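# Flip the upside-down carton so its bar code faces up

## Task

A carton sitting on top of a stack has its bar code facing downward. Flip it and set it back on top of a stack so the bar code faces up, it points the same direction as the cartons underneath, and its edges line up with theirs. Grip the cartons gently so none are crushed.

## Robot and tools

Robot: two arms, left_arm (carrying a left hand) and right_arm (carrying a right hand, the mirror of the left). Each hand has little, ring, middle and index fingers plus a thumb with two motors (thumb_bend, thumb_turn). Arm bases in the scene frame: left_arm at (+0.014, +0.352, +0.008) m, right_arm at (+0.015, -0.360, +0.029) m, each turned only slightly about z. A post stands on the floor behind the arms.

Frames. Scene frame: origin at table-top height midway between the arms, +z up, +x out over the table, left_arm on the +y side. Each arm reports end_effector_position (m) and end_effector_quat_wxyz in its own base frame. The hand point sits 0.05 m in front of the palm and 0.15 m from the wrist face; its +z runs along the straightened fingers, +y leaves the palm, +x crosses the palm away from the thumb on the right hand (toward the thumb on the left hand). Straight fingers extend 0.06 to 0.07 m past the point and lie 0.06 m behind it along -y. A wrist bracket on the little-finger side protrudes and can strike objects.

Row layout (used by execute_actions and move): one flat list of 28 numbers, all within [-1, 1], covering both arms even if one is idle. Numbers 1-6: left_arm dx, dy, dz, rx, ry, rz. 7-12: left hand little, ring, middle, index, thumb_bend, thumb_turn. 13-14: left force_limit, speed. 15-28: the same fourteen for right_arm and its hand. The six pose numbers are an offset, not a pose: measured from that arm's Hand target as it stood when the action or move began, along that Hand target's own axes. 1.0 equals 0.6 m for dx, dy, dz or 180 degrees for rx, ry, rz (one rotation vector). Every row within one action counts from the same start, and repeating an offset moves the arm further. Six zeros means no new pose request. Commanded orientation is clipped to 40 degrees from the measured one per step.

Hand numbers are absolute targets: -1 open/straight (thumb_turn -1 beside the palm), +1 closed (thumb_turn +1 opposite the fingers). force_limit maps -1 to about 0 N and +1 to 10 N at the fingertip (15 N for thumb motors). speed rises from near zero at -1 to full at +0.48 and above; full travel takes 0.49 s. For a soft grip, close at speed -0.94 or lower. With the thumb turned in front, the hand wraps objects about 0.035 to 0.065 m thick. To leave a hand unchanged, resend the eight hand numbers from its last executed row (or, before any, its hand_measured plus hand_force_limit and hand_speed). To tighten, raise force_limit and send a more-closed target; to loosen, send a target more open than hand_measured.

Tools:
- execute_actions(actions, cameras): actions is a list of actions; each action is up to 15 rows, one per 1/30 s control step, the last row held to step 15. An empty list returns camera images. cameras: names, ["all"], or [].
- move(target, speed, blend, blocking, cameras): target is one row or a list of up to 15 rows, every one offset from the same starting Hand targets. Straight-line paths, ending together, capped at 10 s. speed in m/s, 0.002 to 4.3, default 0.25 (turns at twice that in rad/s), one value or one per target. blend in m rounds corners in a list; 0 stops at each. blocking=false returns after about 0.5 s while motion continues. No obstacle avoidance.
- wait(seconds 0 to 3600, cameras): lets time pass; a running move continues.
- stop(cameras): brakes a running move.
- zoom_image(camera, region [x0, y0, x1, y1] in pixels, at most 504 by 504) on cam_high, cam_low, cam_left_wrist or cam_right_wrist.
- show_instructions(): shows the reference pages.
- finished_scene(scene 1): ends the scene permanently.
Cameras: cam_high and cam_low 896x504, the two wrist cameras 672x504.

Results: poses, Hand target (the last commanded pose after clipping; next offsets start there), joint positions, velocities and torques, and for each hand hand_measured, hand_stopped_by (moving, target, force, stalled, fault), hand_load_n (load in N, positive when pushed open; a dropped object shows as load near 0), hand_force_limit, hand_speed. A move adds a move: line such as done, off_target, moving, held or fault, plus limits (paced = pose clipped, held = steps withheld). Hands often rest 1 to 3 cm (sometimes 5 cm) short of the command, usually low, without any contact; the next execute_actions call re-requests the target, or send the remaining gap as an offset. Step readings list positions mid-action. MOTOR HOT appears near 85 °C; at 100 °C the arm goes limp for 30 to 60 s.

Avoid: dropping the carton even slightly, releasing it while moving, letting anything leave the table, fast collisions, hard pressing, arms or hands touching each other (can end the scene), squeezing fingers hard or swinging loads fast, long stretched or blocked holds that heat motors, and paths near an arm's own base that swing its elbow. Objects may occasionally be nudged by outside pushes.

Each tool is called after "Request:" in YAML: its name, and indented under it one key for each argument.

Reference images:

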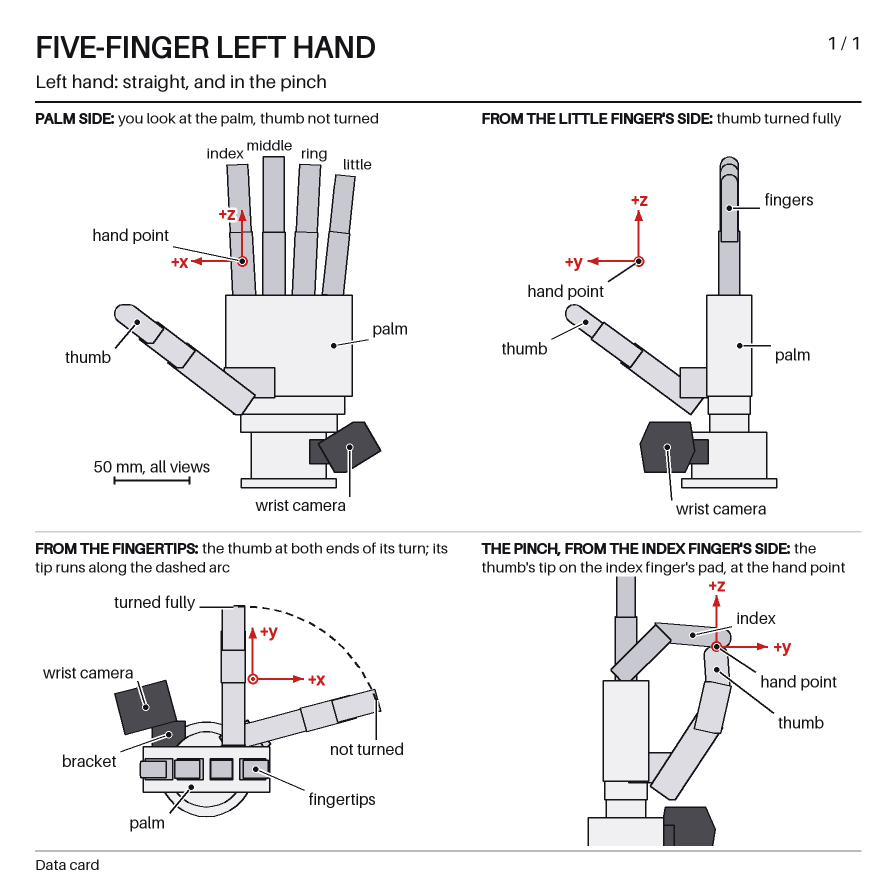

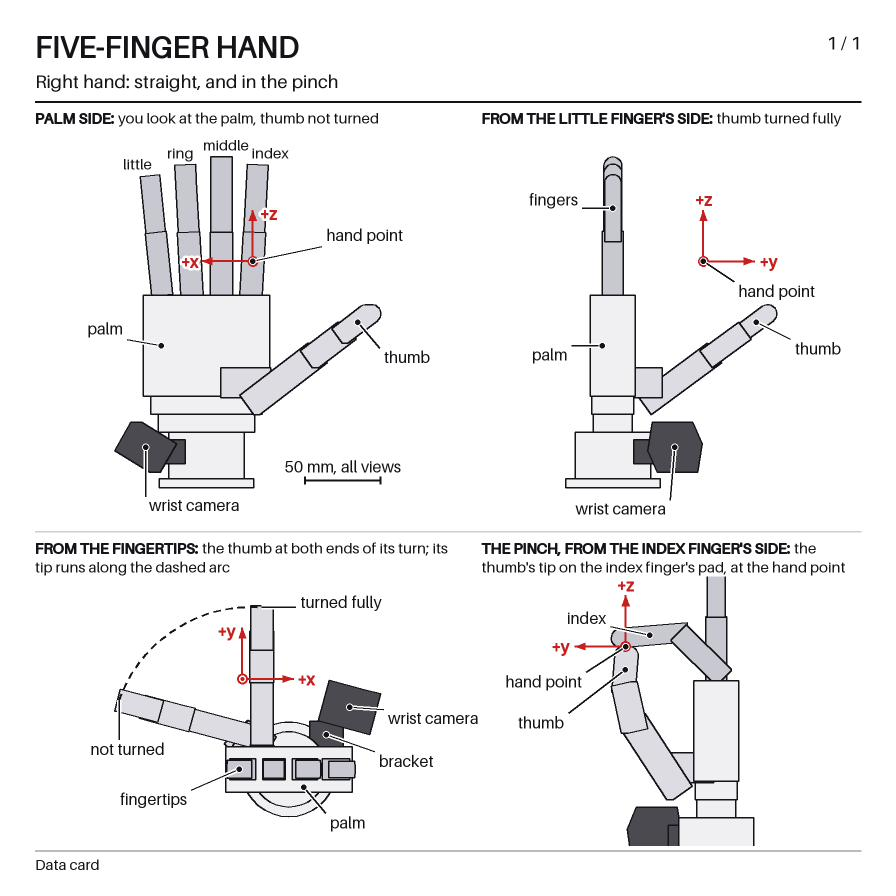

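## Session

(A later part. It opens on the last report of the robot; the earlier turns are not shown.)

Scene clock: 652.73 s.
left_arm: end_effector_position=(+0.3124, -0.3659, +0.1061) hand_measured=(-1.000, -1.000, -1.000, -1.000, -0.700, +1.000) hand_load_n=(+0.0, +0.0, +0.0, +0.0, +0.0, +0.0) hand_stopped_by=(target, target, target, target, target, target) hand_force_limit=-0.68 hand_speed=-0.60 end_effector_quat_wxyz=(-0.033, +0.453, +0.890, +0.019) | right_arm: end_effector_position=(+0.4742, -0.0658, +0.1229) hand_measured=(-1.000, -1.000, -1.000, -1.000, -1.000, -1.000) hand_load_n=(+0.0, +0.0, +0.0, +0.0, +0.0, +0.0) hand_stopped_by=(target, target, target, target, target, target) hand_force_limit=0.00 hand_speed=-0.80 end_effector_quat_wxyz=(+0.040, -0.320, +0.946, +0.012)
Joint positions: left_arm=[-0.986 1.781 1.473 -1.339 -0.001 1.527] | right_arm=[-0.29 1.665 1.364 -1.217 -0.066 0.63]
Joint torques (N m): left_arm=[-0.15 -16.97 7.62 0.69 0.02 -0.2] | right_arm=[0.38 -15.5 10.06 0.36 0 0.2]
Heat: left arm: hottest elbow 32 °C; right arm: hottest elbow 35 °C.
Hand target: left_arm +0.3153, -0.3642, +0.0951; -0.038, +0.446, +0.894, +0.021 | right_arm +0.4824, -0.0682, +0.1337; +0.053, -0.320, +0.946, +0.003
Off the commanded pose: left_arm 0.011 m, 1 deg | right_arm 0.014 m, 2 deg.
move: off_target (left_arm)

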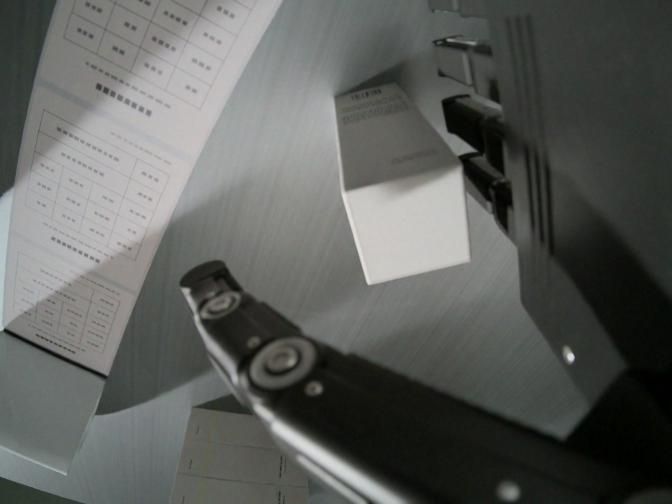

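Request:
move:
  target: [0,0,0.0325,0,0,0,-1,-1,-1,-1,-0.7,1,-0.68,-0.6,0,0,0,0,0,0,-1,-1,-1,-1,-1,-1,0,-0.8]
  speed: [0.05]
  cameras: ["cam_left_wrist"]

Request:
zoom_image:
  camera: "cam_left_wrist"
  region: [310, 140, 570, 400]

Scene clock: 661.30 s.
left_arm: end_effector_position=(+0.3117, -0.3650, +0.0868) hand_measured=(-1.000, -1.000, -1.000, -1.000, -0.700, +1.000) hand_load_n=(+0.0, +0.0, +0.0, +0.0, +0.0, +0.0) hand_stopped_by=(target, target, target, target, target, target) hand_force_limit=-0.68 hand_speed=-0.60 end_effector_quat_wxyz=(-0.033, +0.453, +0.890, +0.019) | right_arm: end_effector_position=(+0.4742, -0.0658, +0.1229) hand_measured=(-1.000, -1.000, -1.000, -1.000, -1.000, -1.000) hand_load_n=(+0.0, +0.0, +0.0, +0.0, +0.0, +0.0) hand_stopped_by=(target, target, target, target, target, target) hand_force_limit=0.00 hand_speed=-0.80 end_effector_quat_wxyz=(+0.040, -0.320, +0.946, +0.012)
Joint positions: left_arm=[-0.986 1.794 1.438 -1.291 -0.001 1.527] | right_arm=[-0.29 1.665 1.364 -1.217 -0.066 0.63]
Joint torques (N m): left_arm=[-0.03 -16.91 7.53 0.68 0.01 -0.2] | right_arm=[0.32 -15.44 10.06 0.35 -0.02 0.2]
Heat: left arm: hottest elbow 32 °C; right arm: hottest elbow 35 °C.
Hand target: left_arm +0.3144, -0.3629, +0.0759; -0.038, +0.446, +0.894, +0.021 | right_arm +0.4824, -0.0682, +0.1337; +0.053, -0.320, +0.946, +0.003
Off the commanded pose: left_arm 0.012 m, 1 deg | right_arm 0.014 m, 2 deg.
move: off_target (left_arm)

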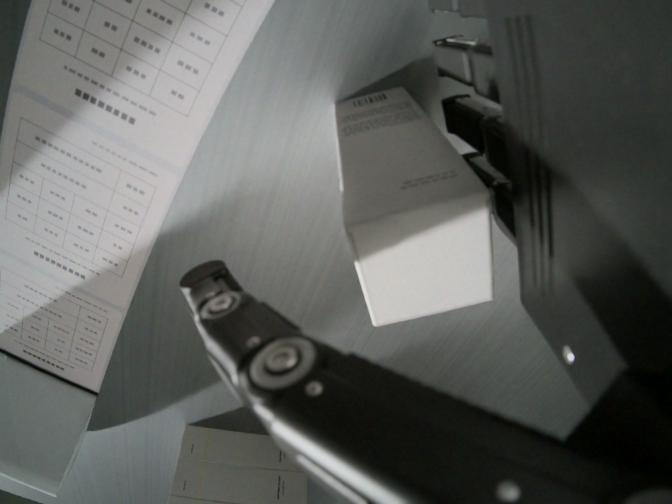

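Scaled by 1.938 from the camera's image (finer frame: 960x720).

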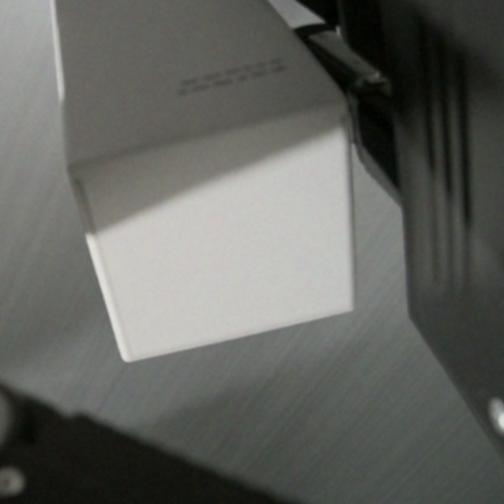

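Request:
move:
  target: [0,0.0135,0,0,0,0,-1,-1,-1,-1,-0.25,1,-0.68,-0.6,0,0,0,0,0,0,-1,-1,-1,-1,-1,-1,0,-0.8]
  speed: [0.03]
  cameras: ["cam_left_wrist"]

Request:
zoom_image:
  camera: "cam_left_wrist"
  region: [310, 140, 570, 400]

Scene clock: 664.97 s.
left_arm: end_effector_position=(+0.3181, -0.3595, +0.0868) hand_measured=(-1.000, -1.000, -1.000, -1.000, -0.250, +1.000) hand_load_n=(+0.0, +0.0, +0.0, +0.0, +0.0, +0.0) hand_stopped_by=(target, target, target, target, target, target) hand_force_limit=-0.68 hand_speed=-0.60 end_effector_quat_wxyz=(-0.033, +0.446, +0.894, +0.019) | right_arm: end_effector_position=(+0.4742, -0.0658, +0.1229) hand_measured=(-1.000, -1.000, -1.000, -1.000, -1.000, -1.000) hand_load_n=(+0.0, +0.0, +0.0, +0.0, +0.0, +0.0) hand_stopped_by=(target, target, target, target, target, target) hand_force_limit=0.00 hand_speed=-0.80 end_effector_quat_wxyz=(+0.040, -0.320, +0.946, +0.012)
Joint positions: left_arm=[-0.969 1.794 1.438 -1.291 -0.001 1.527] | right_arm=[-0.29 1.665 1.364 -1.217 -0.066 0.63]
Joint torques (N m): left_arm=[-0.32 -17.14 7.38 0.7 -0.04 -0.03] | right_arm=[0.26 -15.56 10.04 0.35 -0.01 0.21]
Heat: left arm: hottest elbow 32 °C; right arm: hottest elbow 35 °C.
Hand target: left_arm +0.3209, -0.3581, +0.0759; -0.038, +0.446, +0.894, +0.021 | right_arm +0.4824, -0.0682, +0.1337; +0.053, -0.320, +0.946, +0.003
Off the commanded pose: left_arm 0.011 m, 1 deg | right_arm 0.014 m, 2 deg.
move: off_target (left_arm)

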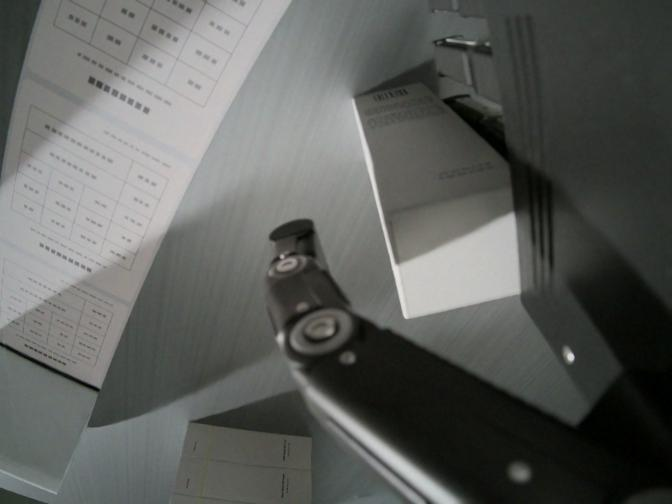

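Scaled by 1.938 from the camera's image (finer frame: 960x720).

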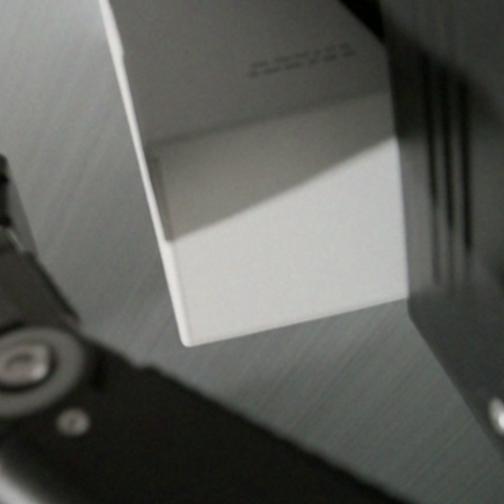

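Request:
move:
  target: [0,0,0,0,0,0,-1,-1,-1,-1,0.45,1,-0.6,-0.93,0,0,0,0,0,0,-1,-1,-1,-1,-1,-1,0,-0.8]
  speed: [0.03]
  cameras: ["cam_left_wrist"]

Request:
wait:
  seconds: 1.5
  cameras: ["cam_left_wrist"]

Scene clock: 674.30 s.
left_arm: end_effector_position=(+0.3181, -0.3595, +0.0868) hand_measured=(-1.000, -1.000, -1.000, -1.000, +0.246, +1.000) hand_load_n=(+0.0, +0.0, +0.0, +0.0, +0.5, +0.0) hand_stopped_by=(target, target, target, target, moving, target) hand_force_limit=-0.60 hand_speed=-0.93 end_effector_quat_wxyz=(-0.033, +0.446, +0.894, +0.019) | right_arm: end_effector_position=(+0.4742, -0.0658, +0.1229) hand_measured=(-1.000, -1.000, -1.000, -1.000, -1.000, -1.000) hand_load_n=(+0.0, +0.5, +0.0, +0.0, +0.0, +0.0) hand_stopped_by=(target, target, target, target, target, target) hand_force_limit=0.00 hand_speed=-0.80 end_effector_quat_wxyz=(+0.040, -0.320, +0.946, +0.012)
Joint positions: left_arm=[-0.969 1.794 1.438 -1.291 -0.001 1.527] | right_arm=[-0.29 1.665 1.364 -1.217 -0.066 0.63]
Joint torques (N m): left_arm=[-0.26 -17.08 7.39 0.73 -0.03 -0.04] | right_arm=[0.21 -15.5 10.09 0.35 -0.01 0.2]
Heat: left arm: hottest elbow 32 °C; right arm: hottest elbow 35 °C.
Hand target: left_arm +0.3209, -0.3581, +0.0759; -0.038, +0.446, +0.894, +0.021 | right_arm +0.4824, -0.0682, +0.1337; +0.053, -0.320, +0.946, +0.003
Off the commanded pose: left_arm 0.011 m, 1 deg | right_arm 0.014 m, 2 deg.
move: moving (left_arm; no rest 5 s after the move's start)

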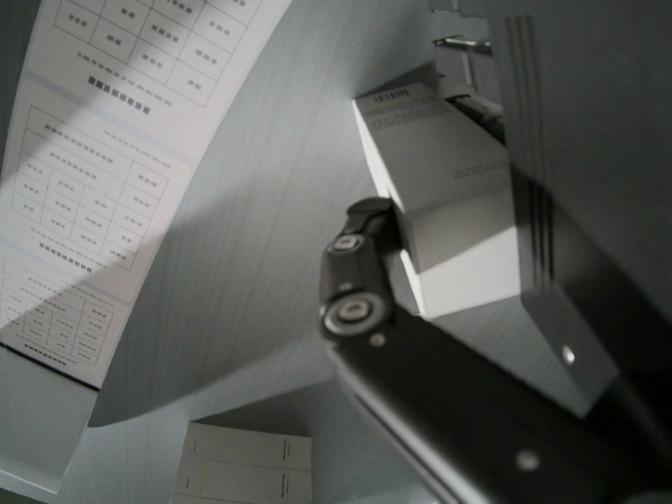

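Scene clock: 675.80 s.
left_arm: end_effector_position=(+0.3181, -0.3595, +0.0868) hand_measured=(-1.000, -1.000, -1.000, -1.000, +0.268, +1.000) hand_load_n=(+0.0, +0.0, +0.0, +0.0, +3.0, +0.5) hand_stopped_by=(target, target, target, target, force, target) hand_force_limit=-0.60 hand_speed=-0.93 end_effector_quat_wxyz=(-0.033, +0.446, +0.894, +0.019) | right_arm: end_effector_position=(+0.4742, -0.0658, +0.1229) hand_measured=(-1.000, -1.000, -1.000, -1.000, -1.000, -1.000) hand_load_n=(+0.0, +0.0, +0.0, +0.0, +0.0, +0.0) hand_stopped_by=(target, target, target, target, target, target) hand_force_limit=0.00 hand_speed=-0.80 end_effector_quat_wxyz=(+0.040, -0.320, +0.946, +0.012)
Joint positions: left_arm=[-0.969 1.794 1.438 -1.291 -0.001 1.527] | right_arm=[-0.29 1.665 1.364 -1.217 -0.066 0.63]
Joint torques (N m): left_arm=[-0.32 -16.91 7.41 0.7 -0.03 -0.03] | right_arm=[0.32 -15.5 10.04 0.35 -0.01 0.21]
Heat: left arm: hottest elbow 32 °C; right arm: hottest elbow 35 °C.
Hand target: left_arm +0.3209, -0.3581, +0.0759; -0.038, +0.446, +0.894, +0.021 | right_arm +0.4824, -0.0682, +0.1337; +0.053, -0.320, +0.946, +0.003
Off the commanded pose: left_arm 0.011 m, 1 deg | right_arm 0.014 m, 2 deg.
wait: 1.50 s; at rest by 0.33 s

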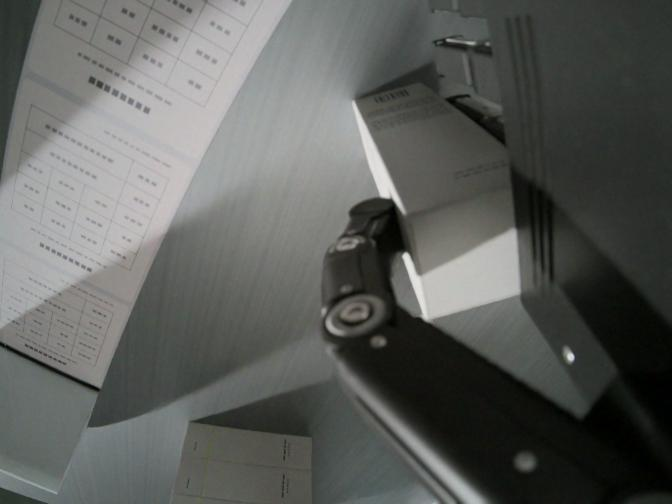

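Request:
move:
  target:
    - [0.0194,0.0008,-0.2227,0,0,0,-1,-1,-1,-1,0.45,1,-0.6,-0.93,0,0,0,0,0,0,-1,-1,-1,-1,-1,-1,0,-0.8]
  speed: [0.07]
  cameras: ["cam_left_wrist","cam_high"]

Scene clock: 701.97 s.
left_arm: end_effector_position=(+0.3130, -0.3521, +0.1924) hand_measured=(-1.000, -1.000, -1.000, -1.000, +0.268, +1.000) hand_load_n=(+0.0, +0.0, +0.0, +0.0, +3.0, +0.5) hand_stopped_by=(target, target, target, target, force, target) hand_force_limit=-0.60 hand_speed=-0.93 end_effector_quat_wxyz=(-0.053, +0.445, +0.893, +0.030) | right_arm: end_effector_position=(+0.4742, -0.0658, +0.1229) hand_measured=(-1.000, -1.000, -1.000, -1.000, -1.000, -1.000) hand_load_n=(+0.0, +0.0, +0.0, +0.0, +0.0, +0.0) hand_stopped_by=(target, target, target, target, target, target) hand_force_limit=0.00 hand_speed=-0.80 end_effector_quat_wxyz=(+0.040, -0.320, +0.946, +0.012)
Joint positions: left_arm=[-0.969 1.741 1.643 -1.593 -0.001 1.527] | right_arm=[-0.29 1.665 1.364 -1.217 -0.066 0.63]
Joint torques (N m): left_arm=[-0.26 -19.31 11.71 -0.39 -0.06 -0.04] | right_arm=[0.32 -15.44 10.07 0.32 -0.01 0.2]
Heat: left arm: hottest elbow 32 °C; right arm: hottest elbow 35 °C.
Hand target: left_arm +0.3207, -0.3580, +0.2098; -0.038, +0.446, +0.894, +0.021 | right_arm +0.4824, -0.0682, +0.1337; +0.053, -0.320, +0.946, +0.003
Off the commanded pose: left_arm 0.020 m, 2 deg | right_arm 0.014 m, 2 deg.
move: off_target (left_arm)
Images, in order (width x height): cam_high 896x504, cam_left_wrist 672x504.

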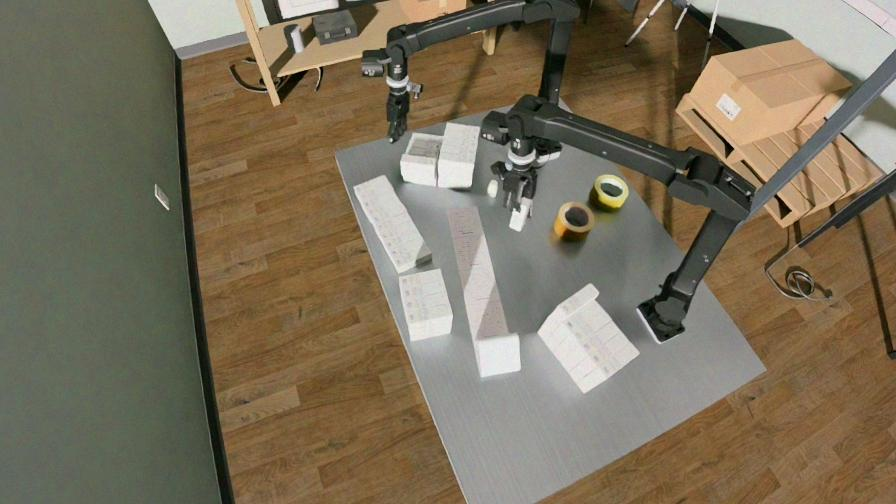

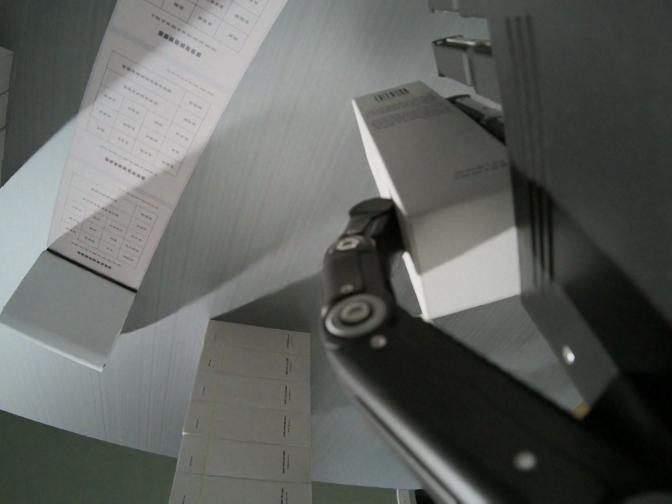

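Request:
move:
  target:
    - [-0.0142,0.2812,-0.009,-0.2138,-0.4616,-0.2536,-1,-1,-1,-1,0.45,1,-0.6,-0.93,0,0,0,0,0,0,-1,-1,-1,-1,-1,-1,0,-0.8]
  speed: [0.16]
  cameras: ["all"]

Scene clock: 711.13 s.
left_arm: end_effector_position=(+0.4581, -0.2669, +0.2187) hand_measured=(-1.000, -1.000, -1.000, -1.000, +0.268, +1.000) hand_load_n=(+0.0, +0.0, +0.0, +0.0, +2.0, +0.5) hand_stopped_by=(target, target, target, target, force, target) hand_force_limit=-0.60 hand_speed=-0.93 end_effector_quat_wxyz=(+0.678, -0.004, +0.735, +0.002) | right_arm: end_effector_position=(+0.4742, -0.0658, +0.1229) hand_measured=(-1.000, -1.000, -1.000, -1.000, -1.000, -1.000) hand_load_n=(+0.0, +0.0, +0.0, +0.0, +0.0, +0.0) hand_stopped_by=(target, target, target, target, target, target) hand_force_limit=0.00 hand_speed=-0.80 end_effector_quat_wxyz=(+0.040, -0.320, +0.946, +0.012)
Joint positions: left_arm=[-0.886 1.472 0.796 0.545 -0.89 1.466] | right_arm=[-0.29 1.665 1.364 -1.217 -0.066 0.63]
Joint torques (N m): left_arm=[-0.15 -11.52 7.69 2.65 -0.23 0] | right_arm=[0.38 -15.38 10.07 0.34 -0.01 0.2]
Heat: left arm: hottest elbow 32 °C; right arm: hottest elbow 35 °C.
Hand target: left_arm +0.4610, -0.2637, +0.2153; +0.680, -0.006, +0.733, +0.006 | right_arm +0.4824, -0.0682, +0.1337; +0.053, -0.320, +0.946, +0.003
Off the commanded pose: left_arm 0.006 m, 1 deg | right_arm 0.014 m, 2 deg.
move: done

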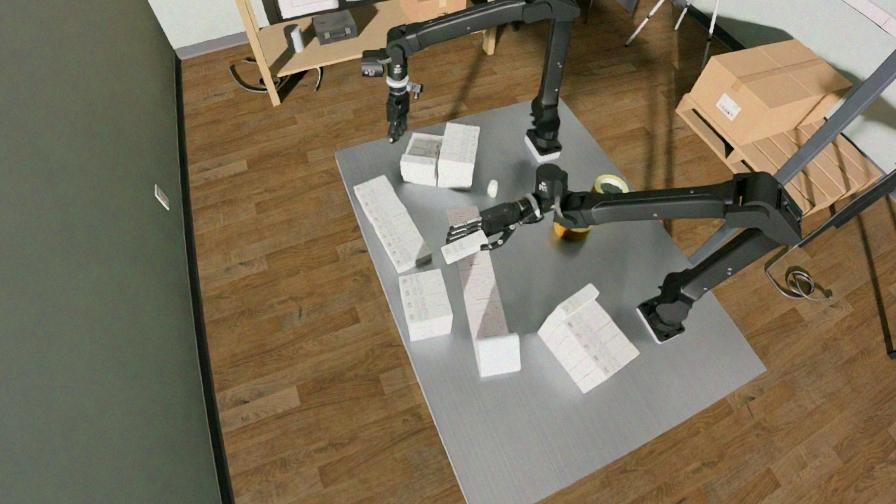

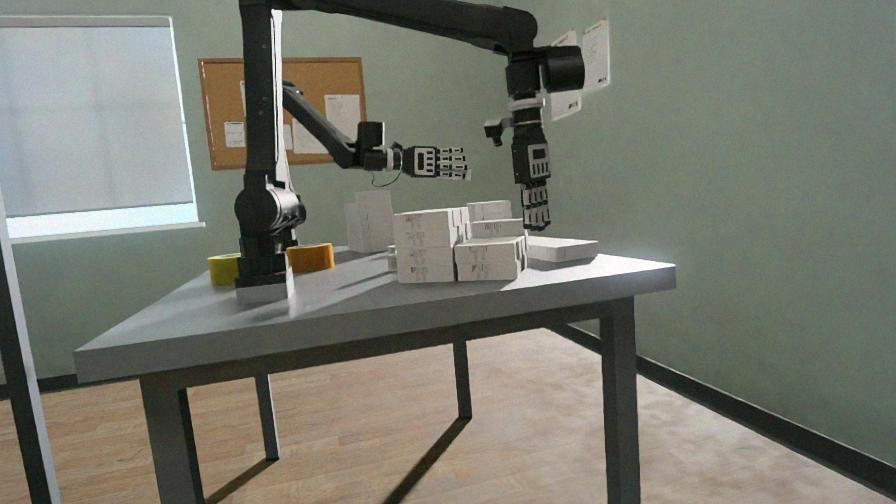

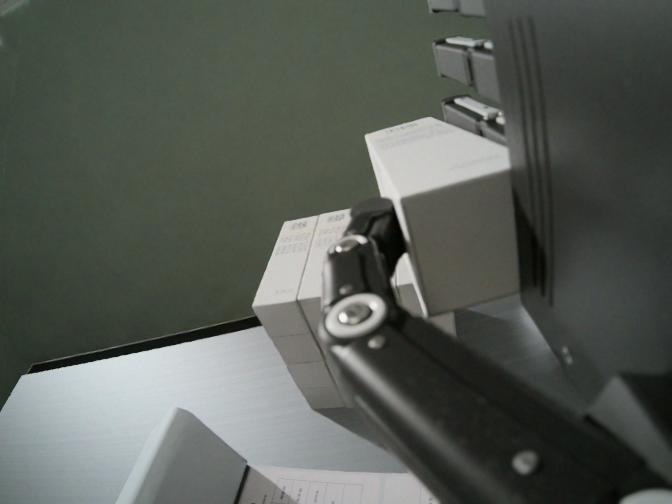

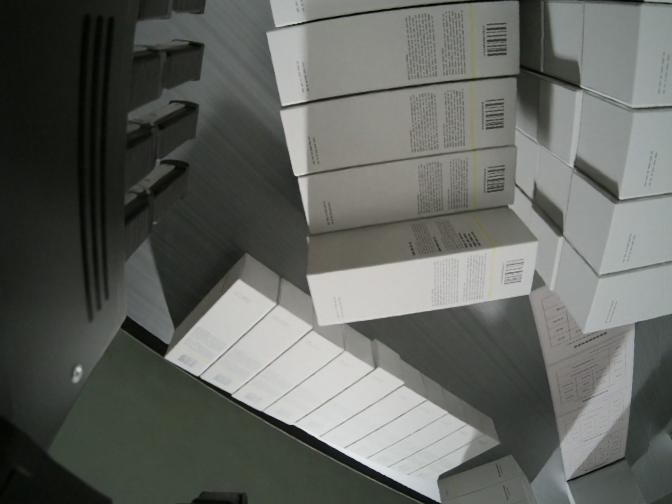

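Request:
zoom_image:
  camera: "cam_left_wrist"
  region: [230, 100, 530, 430]

Request:
zoom_image:
  camera: "cam_high"
  region: [380, 200, 530, 360]

Scaled by 1.527 from the camera's image (finer frame: 960x720).

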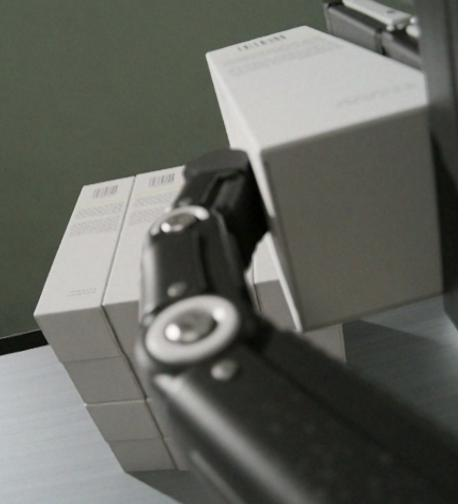

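Scaled by 3.150 from the camera's image (finer frame: 1280x720).

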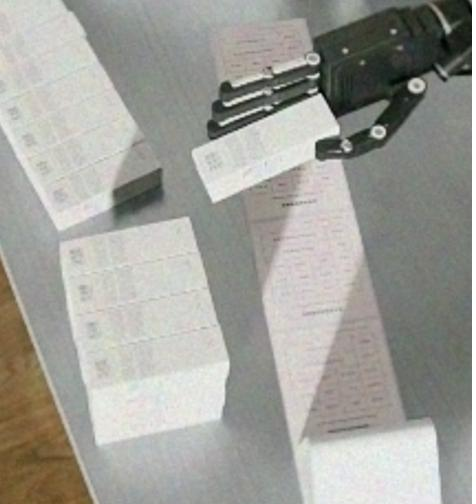

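Request:
move:
  target:
    - [0.0228,-0.0052,0.2246,0.036,0,0.0027,-1,-1,-1,-1,0.45,1,-0.6,-0.93,0,0,0,0,0,0,-1,-1,-1,-1,-1,-1,0,-0.8]
  speed: [0.08]
  cameras: ["all"]

Request:
zoom_image:
  camera: "cam_left_wrist"
  region: [180, 90, 530, 450]

Scene clock: 742.23 s.
left_arm: end_effector_position=(+0.5791, -0.2573, +0.1743) hand_measured=(-1.000, -1.000, -1.000, -1.000, +0.268, +1.000) hand_load_n=(+0.0, +0.0, +0.0, +0.0, +2.5, +0.5) hand_stopped_by=(target, target, target, target, force, target) hand_force_limit=-0.60 hand_speed=-0.93 end_effector_quat_wxyz=(+0.663, +0.043, +0.747, -0.026) | right_arm: end_effector_position=(+0.4742, -0.0658, +0.1229) hand_measured=(-1.000, -1.000, -1.000, -1.000, -1.000, -1.000) hand_load_n=(+0.0, +0.0, +0.0, +0.0, +0.0, +0.0) hand_stopped_by=(target, target, target, target, target, target) hand_force_limit=0.00 hand_speed=-0.80 end_effector_quat_wxyz=(+0.040, -0.320, +0.946, +0.012)
Joint positions: left_arm=[-0.66 1.692 0.941 0.608 -0.559 1.514] | right_arm=[-0.29 1.665 1.364 -1.217 -0.066 0.63]
Joint torques (N m): left_arm=[-0.32 -15.33 10.77 2.86 -0.04 0.02] | right_arm=[0.26 -15.5 10.1 0.36 -0.01 0.19]
Heat: left arm: hottest elbow 32 °C; right arm: hottest elbow 35 °C.
Hand target: left_arm +0.5943, -0.2645, +0.1915; +0.679, +0.035, +0.733, -0.033 | right_arm +0.4824, -0.0682, +0.1337; +0.053, -0.320, +0.946, +0.003
Off the commanded pose: left_arm 0.024 m, 3 deg | right_arm 0.014 m, 2 deg.
move: off_target (left_arm)

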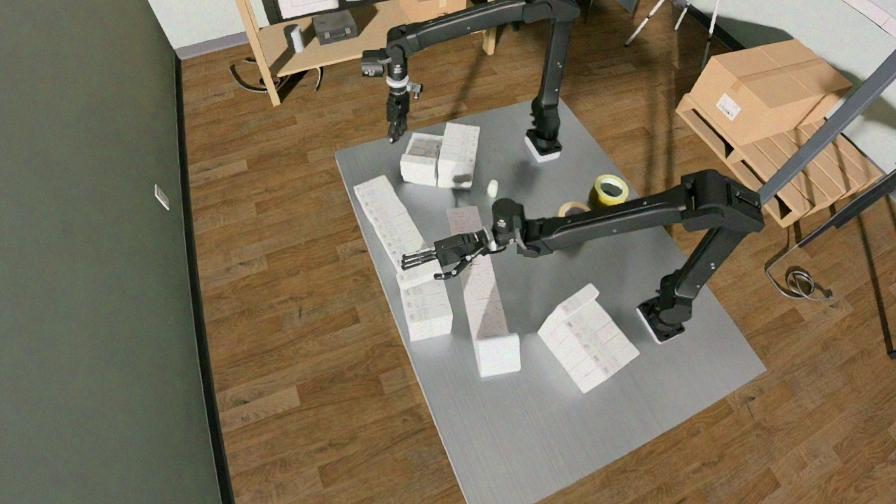

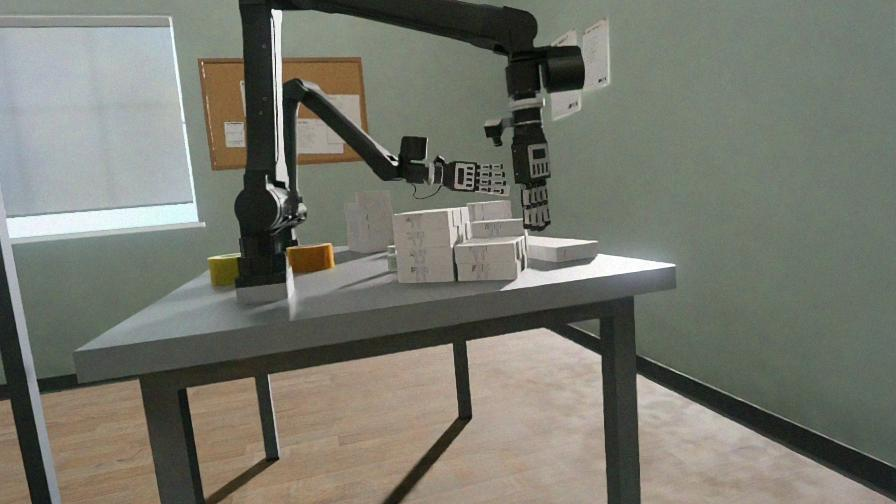

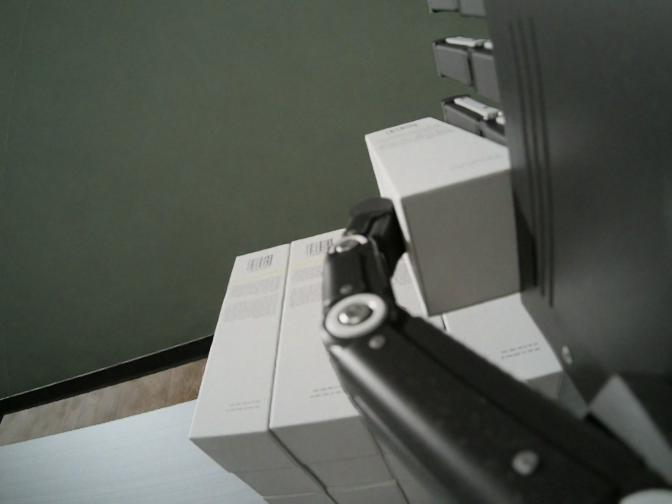

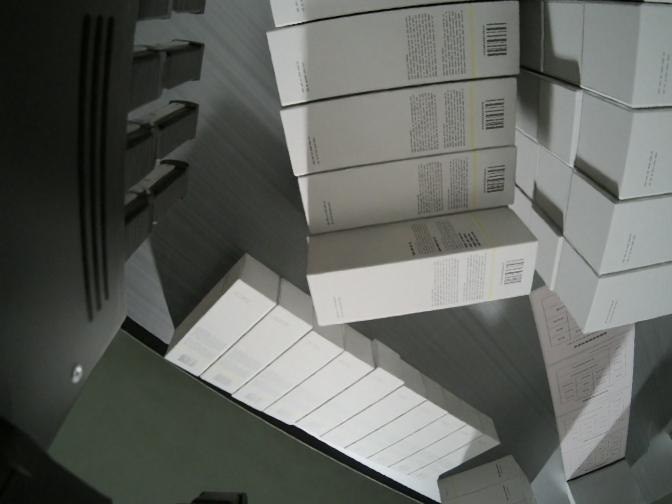

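Scaled by 1.400 from the camera's image (finer frame: 960x720).

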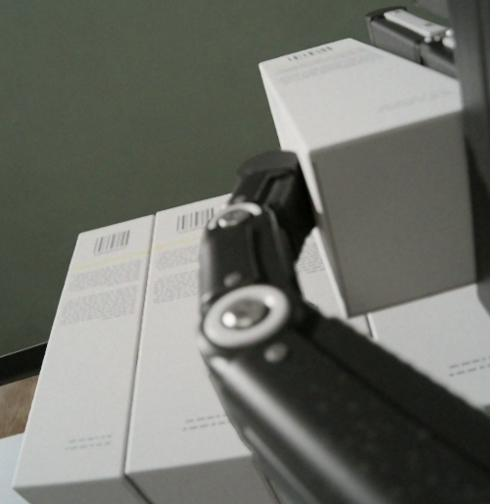

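Request:
zoom_image:
  camera: "cam_left_wrist"
  region: [400, 260, 600, 460]

Request:
zoom_image:
  camera: "cam_left_wrist"
  region: [180, 220, 430, 504]

Scaled by 2.520 from the camera's image (finer frame: 960x720).

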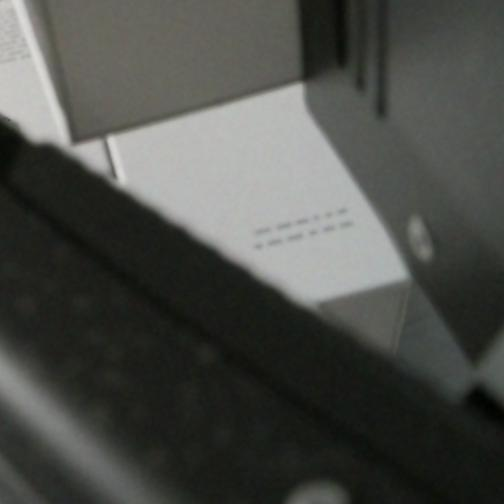

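Scaled by 1.775 from the camera's image (finer frame: 960x720).

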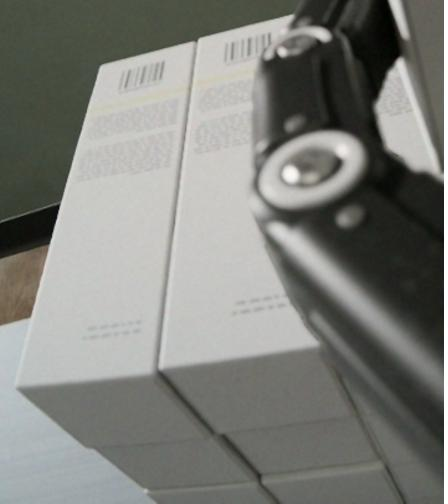

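Request:
move:
  target:
    - [0.0015,-0.0245,-0.0114,0.0005,-0.014,-0.0058,-1,-1,-1,-1,0.45,1,-0.6,-0.93,0,0,0,0,0,0,-1,-1,-1,-1,-1,-1,0,-0.8]
  speed: [0.05]
  cameras: ["all"]

Request:
zoom_image:
  camera: "cam_left_wrist"
  region: [400, 260, 600, 460]

Request:
zoom_image:
  camera: "cam_left_wrist"
  region: [180, 220, 430, 504]

Scene clock: 767.67 s.
left_arm: end_effector_position=(+0.5769, -0.2676, +0.1780) hand_measured=(-1.000, -1.000, -1.000, -1.000, +0.268, +1.000) hand_load_n=(+0.0, +0.0, +0.0, +0.0, +2.5, +0.5) hand_stopped_by=(target, target, target, target, force, target) hand_force_limit=-0.60 hand_speed=-0.93 end_effector_quat_wxyz=(+0.681, +0.033, +0.731, -0.032) | right_arm: end_effector_position=(+0.4742, -0.0658, +0.1229) hand_measured=(-1.000, -1.000, -1.000, -1.000, -1.000, -1.000) hand_load_n=(+0.0, +0.0, +0.0, +0.0, +0.0, +0.0) hand_stopped_by=(target, target, target, target, target, target) hand_force_limit=0.00 hand_speed=-0.80 end_effector_quat_wxyz=(+0.040, -0.320, +0.946, +0.012)
Joint positions: left_arm=[-0.682 1.714 0.942 0.688 -0.588 1.521] | right_arm=[-0.29 1.665 1.364 -1.217 -0.066 0.63]
Joint torques (N m): left_arm=[-1.44 -15.38 10.26 2.99 -0.16 0.03] | right_arm=[0.38 -15.38 10.1 0.38 -0.02 0.19]
Heat: left arm: hottest elbow 32 °C; right arm: hottest elbow 35 °C.
Hand target: left_arm +0.5861, -0.2784, +0.1910; +0.695, +0.028, +0.718, -0.040 | right_arm +0.4824, -0.0682, +0.1337; +0.053, -0.320, +0.946, +0.003
Off the commanded pose: left_arm 0.019 m, 2 deg | right_arm 0.014 m, 2 deg.
move: off_target (left_arm)

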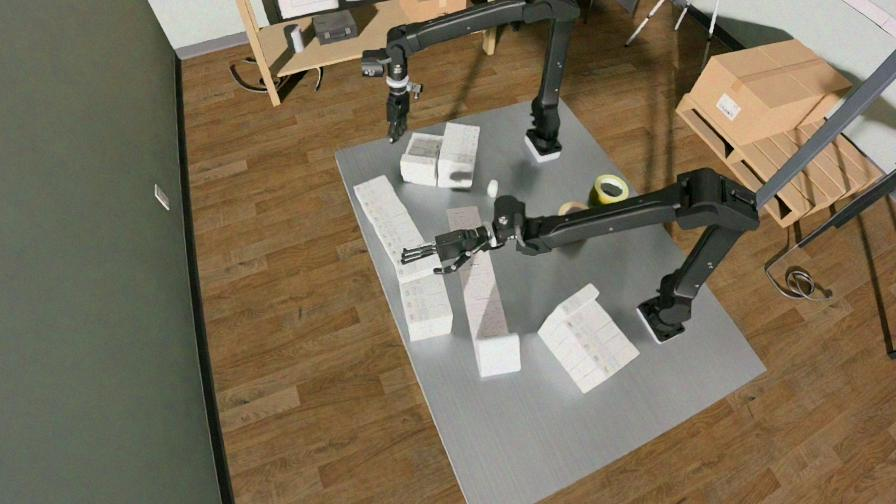

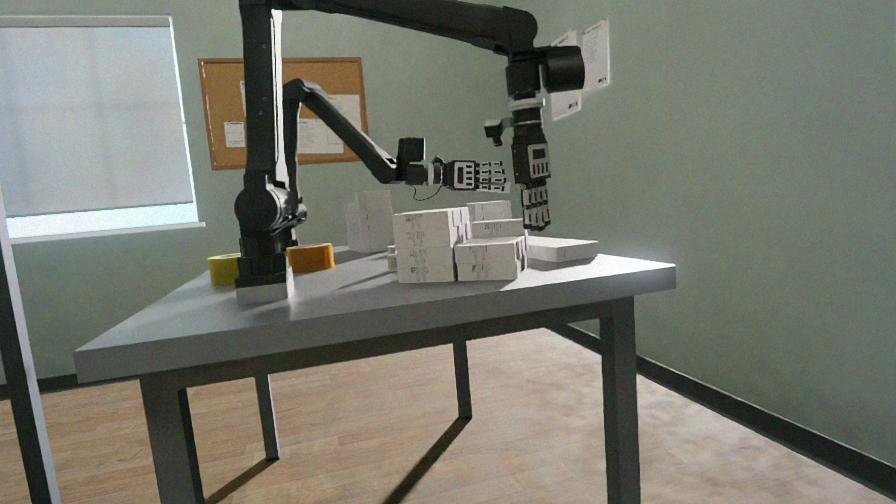

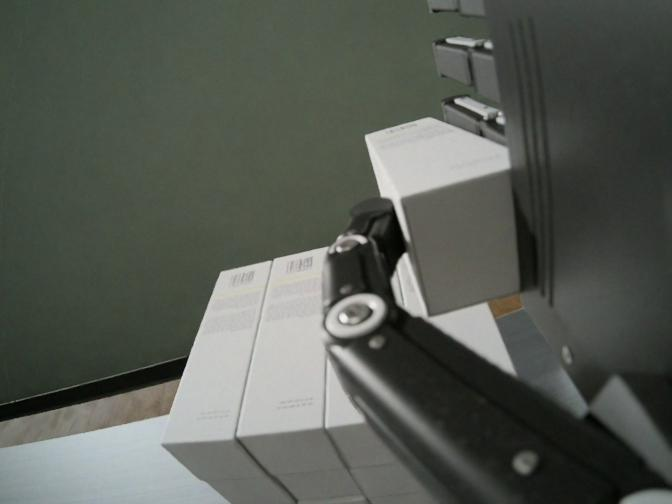

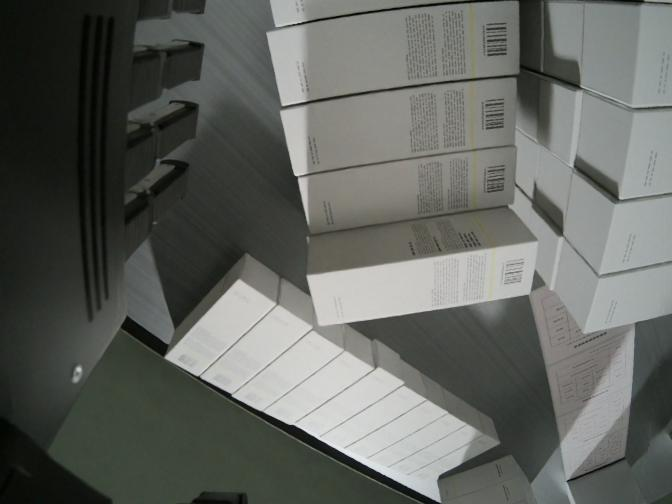

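Scaled by 2.520 from the camera's image (finer frame: 960x720).

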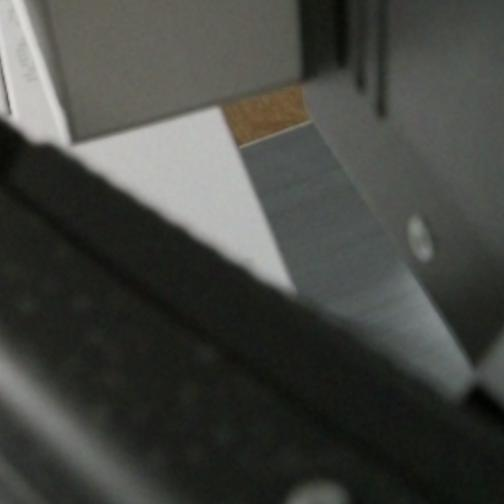

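Scaled by 1.775 from the camera's image (finer frame: 960x720).

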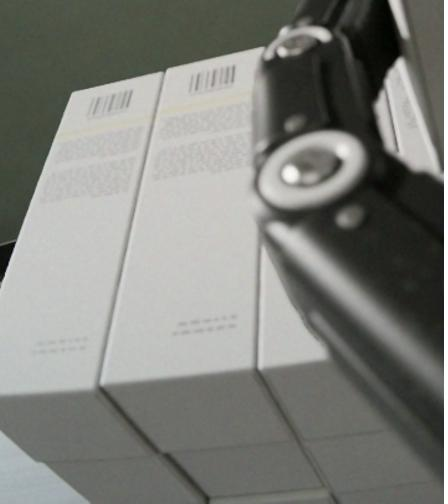

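Request:
move:
  target:
    - [0.0505,-0.0057,-0.009,0,0,0,-1,-1,-1,-1,0.45,1,-0.6,-0.93,0,0,0,0,0,0,-1,-1,-1,-1,-1,-1,0,-0.8]
  speed: [0.04]
  cameras: ["cam_left_wrist"]

Request:
zoom_image:
  camera: "cam_left_wrist"
  region: [400, 200, 600, 400]

Request:
zoom_image:
  camera: "cam_left_wrist"
  region: [120, 200, 430, 504]

Scene clock: 792.10 s.
left_arm: end_effector_position=(+0.5783, -0.2750, +0.1603) hand_measured=(-1.000, -1.000, -1.000, -1.000, +0.268, +1.000) hand_load_n=(+0.0, +0.0, +0.0, +0.0, +2.5, +0.5) hand_stopped_by=(target, target, target, target, force, target) hand_force_limit=-0.60 hand_speed=-0.93 end_effector_quat_wxyz=(+0.689, +0.027, +0.724, -0.037) | right_arm: end_effector_position=(+0.4742, -0.0658, +0.1229) hand_measured=(-1.000, -1.000, -1.000, -1.000, -1.000, -1.000) hand_load_n=(+0.0, +0.0, +0.0, +0.0, +0.0, +0.0) hand_stopped_by=(target, target, target, target, target, target) hand_force_limit=0.00 hand_speed=-0.80 end_effector_quat_wxyz=(+0.040, -0.320, +0.946, +0.012)
Joint positions: left_arm=[-0.693 1.772 0.942 0.771 -0.601 1.521] | right_arm=[-0.29 1.665 1.364 -1.217 -0.066 0.63]
Joint torques (N m): left_arm=[-1.38 -15.91 7.86 2.82 -0.15 0.02] | right_arm=[0.32 -15.33 10.09 0.39 -0.01 0.19]
Heat: left arm: hottest elbow 32 °C; right arm: hottest elbow 35 °C.
Hand target: left_arm +0.5794, -0.2818, +0.1611; +0.695, +0.028, +0.718, -0.040 | right_arm +0.4824, -0.0682, +0.1337; +0.053, -0.320, +0.946, +0.003
Off the commanded pose: left_arm 0.007 m, 1 deg | right_arm 0.014 m, 2 deg.
move: done

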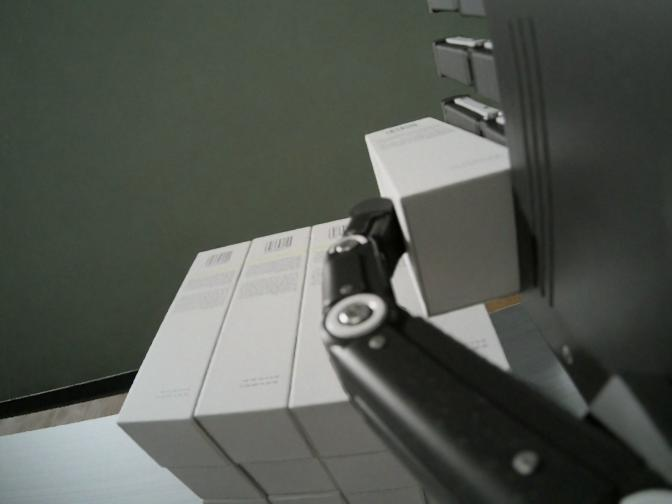

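Scaled by 2.520 from the camera's image (finer frame: 960x720).

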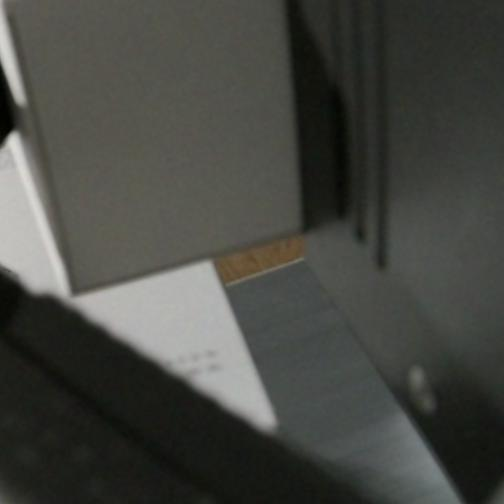

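Scaled by 1.626 from the camera's image (finer frame: 960x720).

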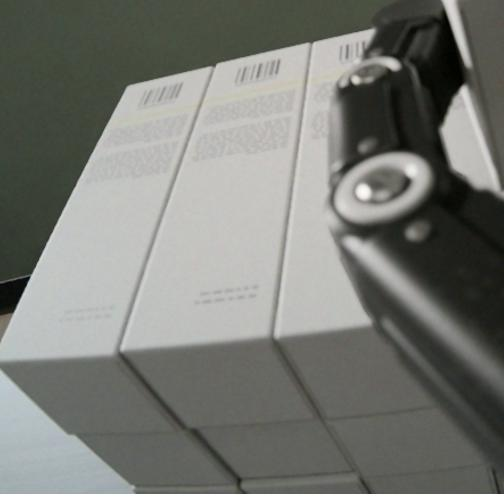

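Request:
move:
  target:
    - [0.0203,0.0152,-0.0175,0.0022,0.0084,0.0053,-1,-1,-1,-1,0.45,1,-0.6,-0.93,0,0,0,0,0,0,-1,-1,-1,-1,-1,-1,0,-0.8]
  speed: [0.04]
  cameras: ["cam_left_wrist"]

Request:
zoom_image:
  camera: "cam_left_wrist"
  region: [400, 200, 600, 400]

Request:
zoom_image:
  camera: "cam_left_wrist"
  region: [80, 200, 430, 504]

Scene clock: 822.13 s.
left_arm: end_effector_position=(+0.5710, -0.2704, +0.1473) hand_measured=(-1.000, -1.000, -1.000, -1.000, +0.268, +1.000) hand_load_n=(+0.0, +0.0, +0.0, +0.0, +2.5, +0.5) hand_stopped_by=(target, target, target, target, force, target) hand_force_limit=-0.60 hand_speed=-0.93 end_effector_quat_wxyz=(+0.681, +0.035, +0.731, -0.034) | right_arm: end_effector_position=(+0.4742, -0.0658, +0.1229) hand_measured=(-1.000, -1.000, -1.000, -1.000, -1.000, -1.000) hand_load_n=(+0.0, +0.0, +0.0, +0.0, -0.5, +0.0) hand_stopped_by=(target, target, target, target, target, target) hand_force_limit=0.00 hand_speed=-0.80 end_effector_quat_wxyz=(+0.040, -0.320, +0.946, +0.012)
Joint positions: left_arm=[-0.693 1.772 0.912 0.774 -0.593 1.521] | right_arm=[-0.29 1.665 1.364 -1.217 -0.066 0.63]
Joint torques (N m): left_arm=[-1.03 -16.97 6.53 2.8 -0.01 0.01] | right_arm=[0.38 -15.38 10.07 0.35 -0.02 0.2]
Heat: left arm: hottest elbow 32 °C; right arm: hottest elbow 35 °C.
Hand target: left_arm +0.5694, -0.2719, +0.1490; +0.685, +0.037, +0.726, -0.036 | right_arm +0.4824, -0.0682, +0.1337; +0.053, -0.320, +0.946, +0.003
Off the commanded pose: left_arm 0.003 m, 1 deg | right_arm 0.014 m, 2 deg.
move: done

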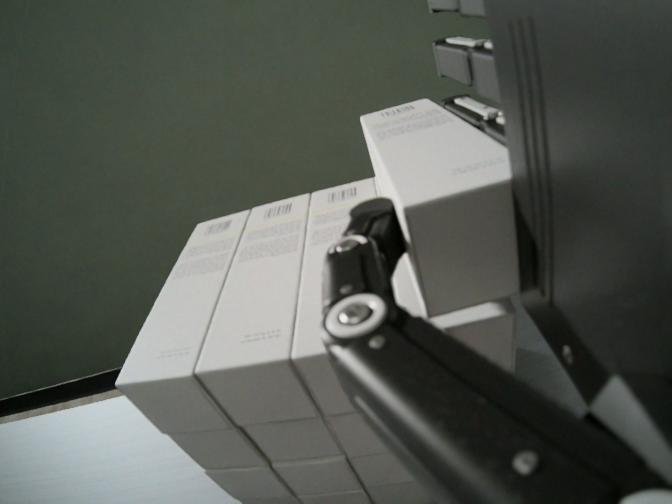

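Scaled by 2.520 from the camera's image (finer frame: 960x720).

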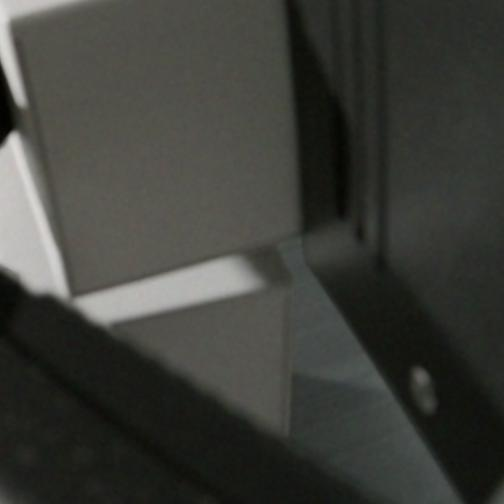

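Scaled by 1.440 from the camera's image (finer frame: 960x720).

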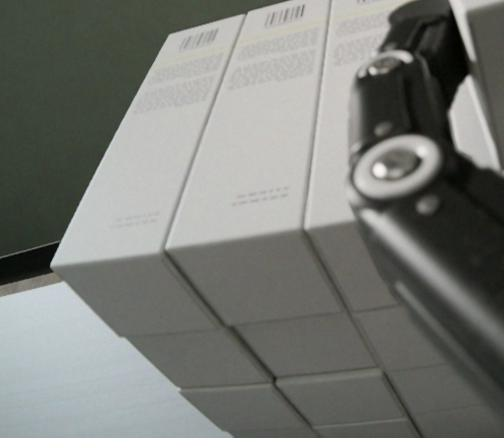

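Request:
zoom_image:
  camera: "cam_left_wrist"
  region: [340, 80, 540, 340]

Scaled by 1.938 from the camera's image (finer frame: 960x720).

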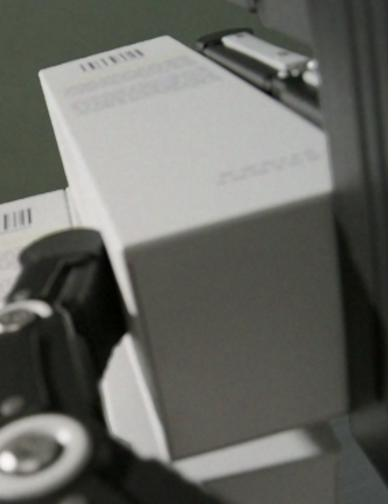

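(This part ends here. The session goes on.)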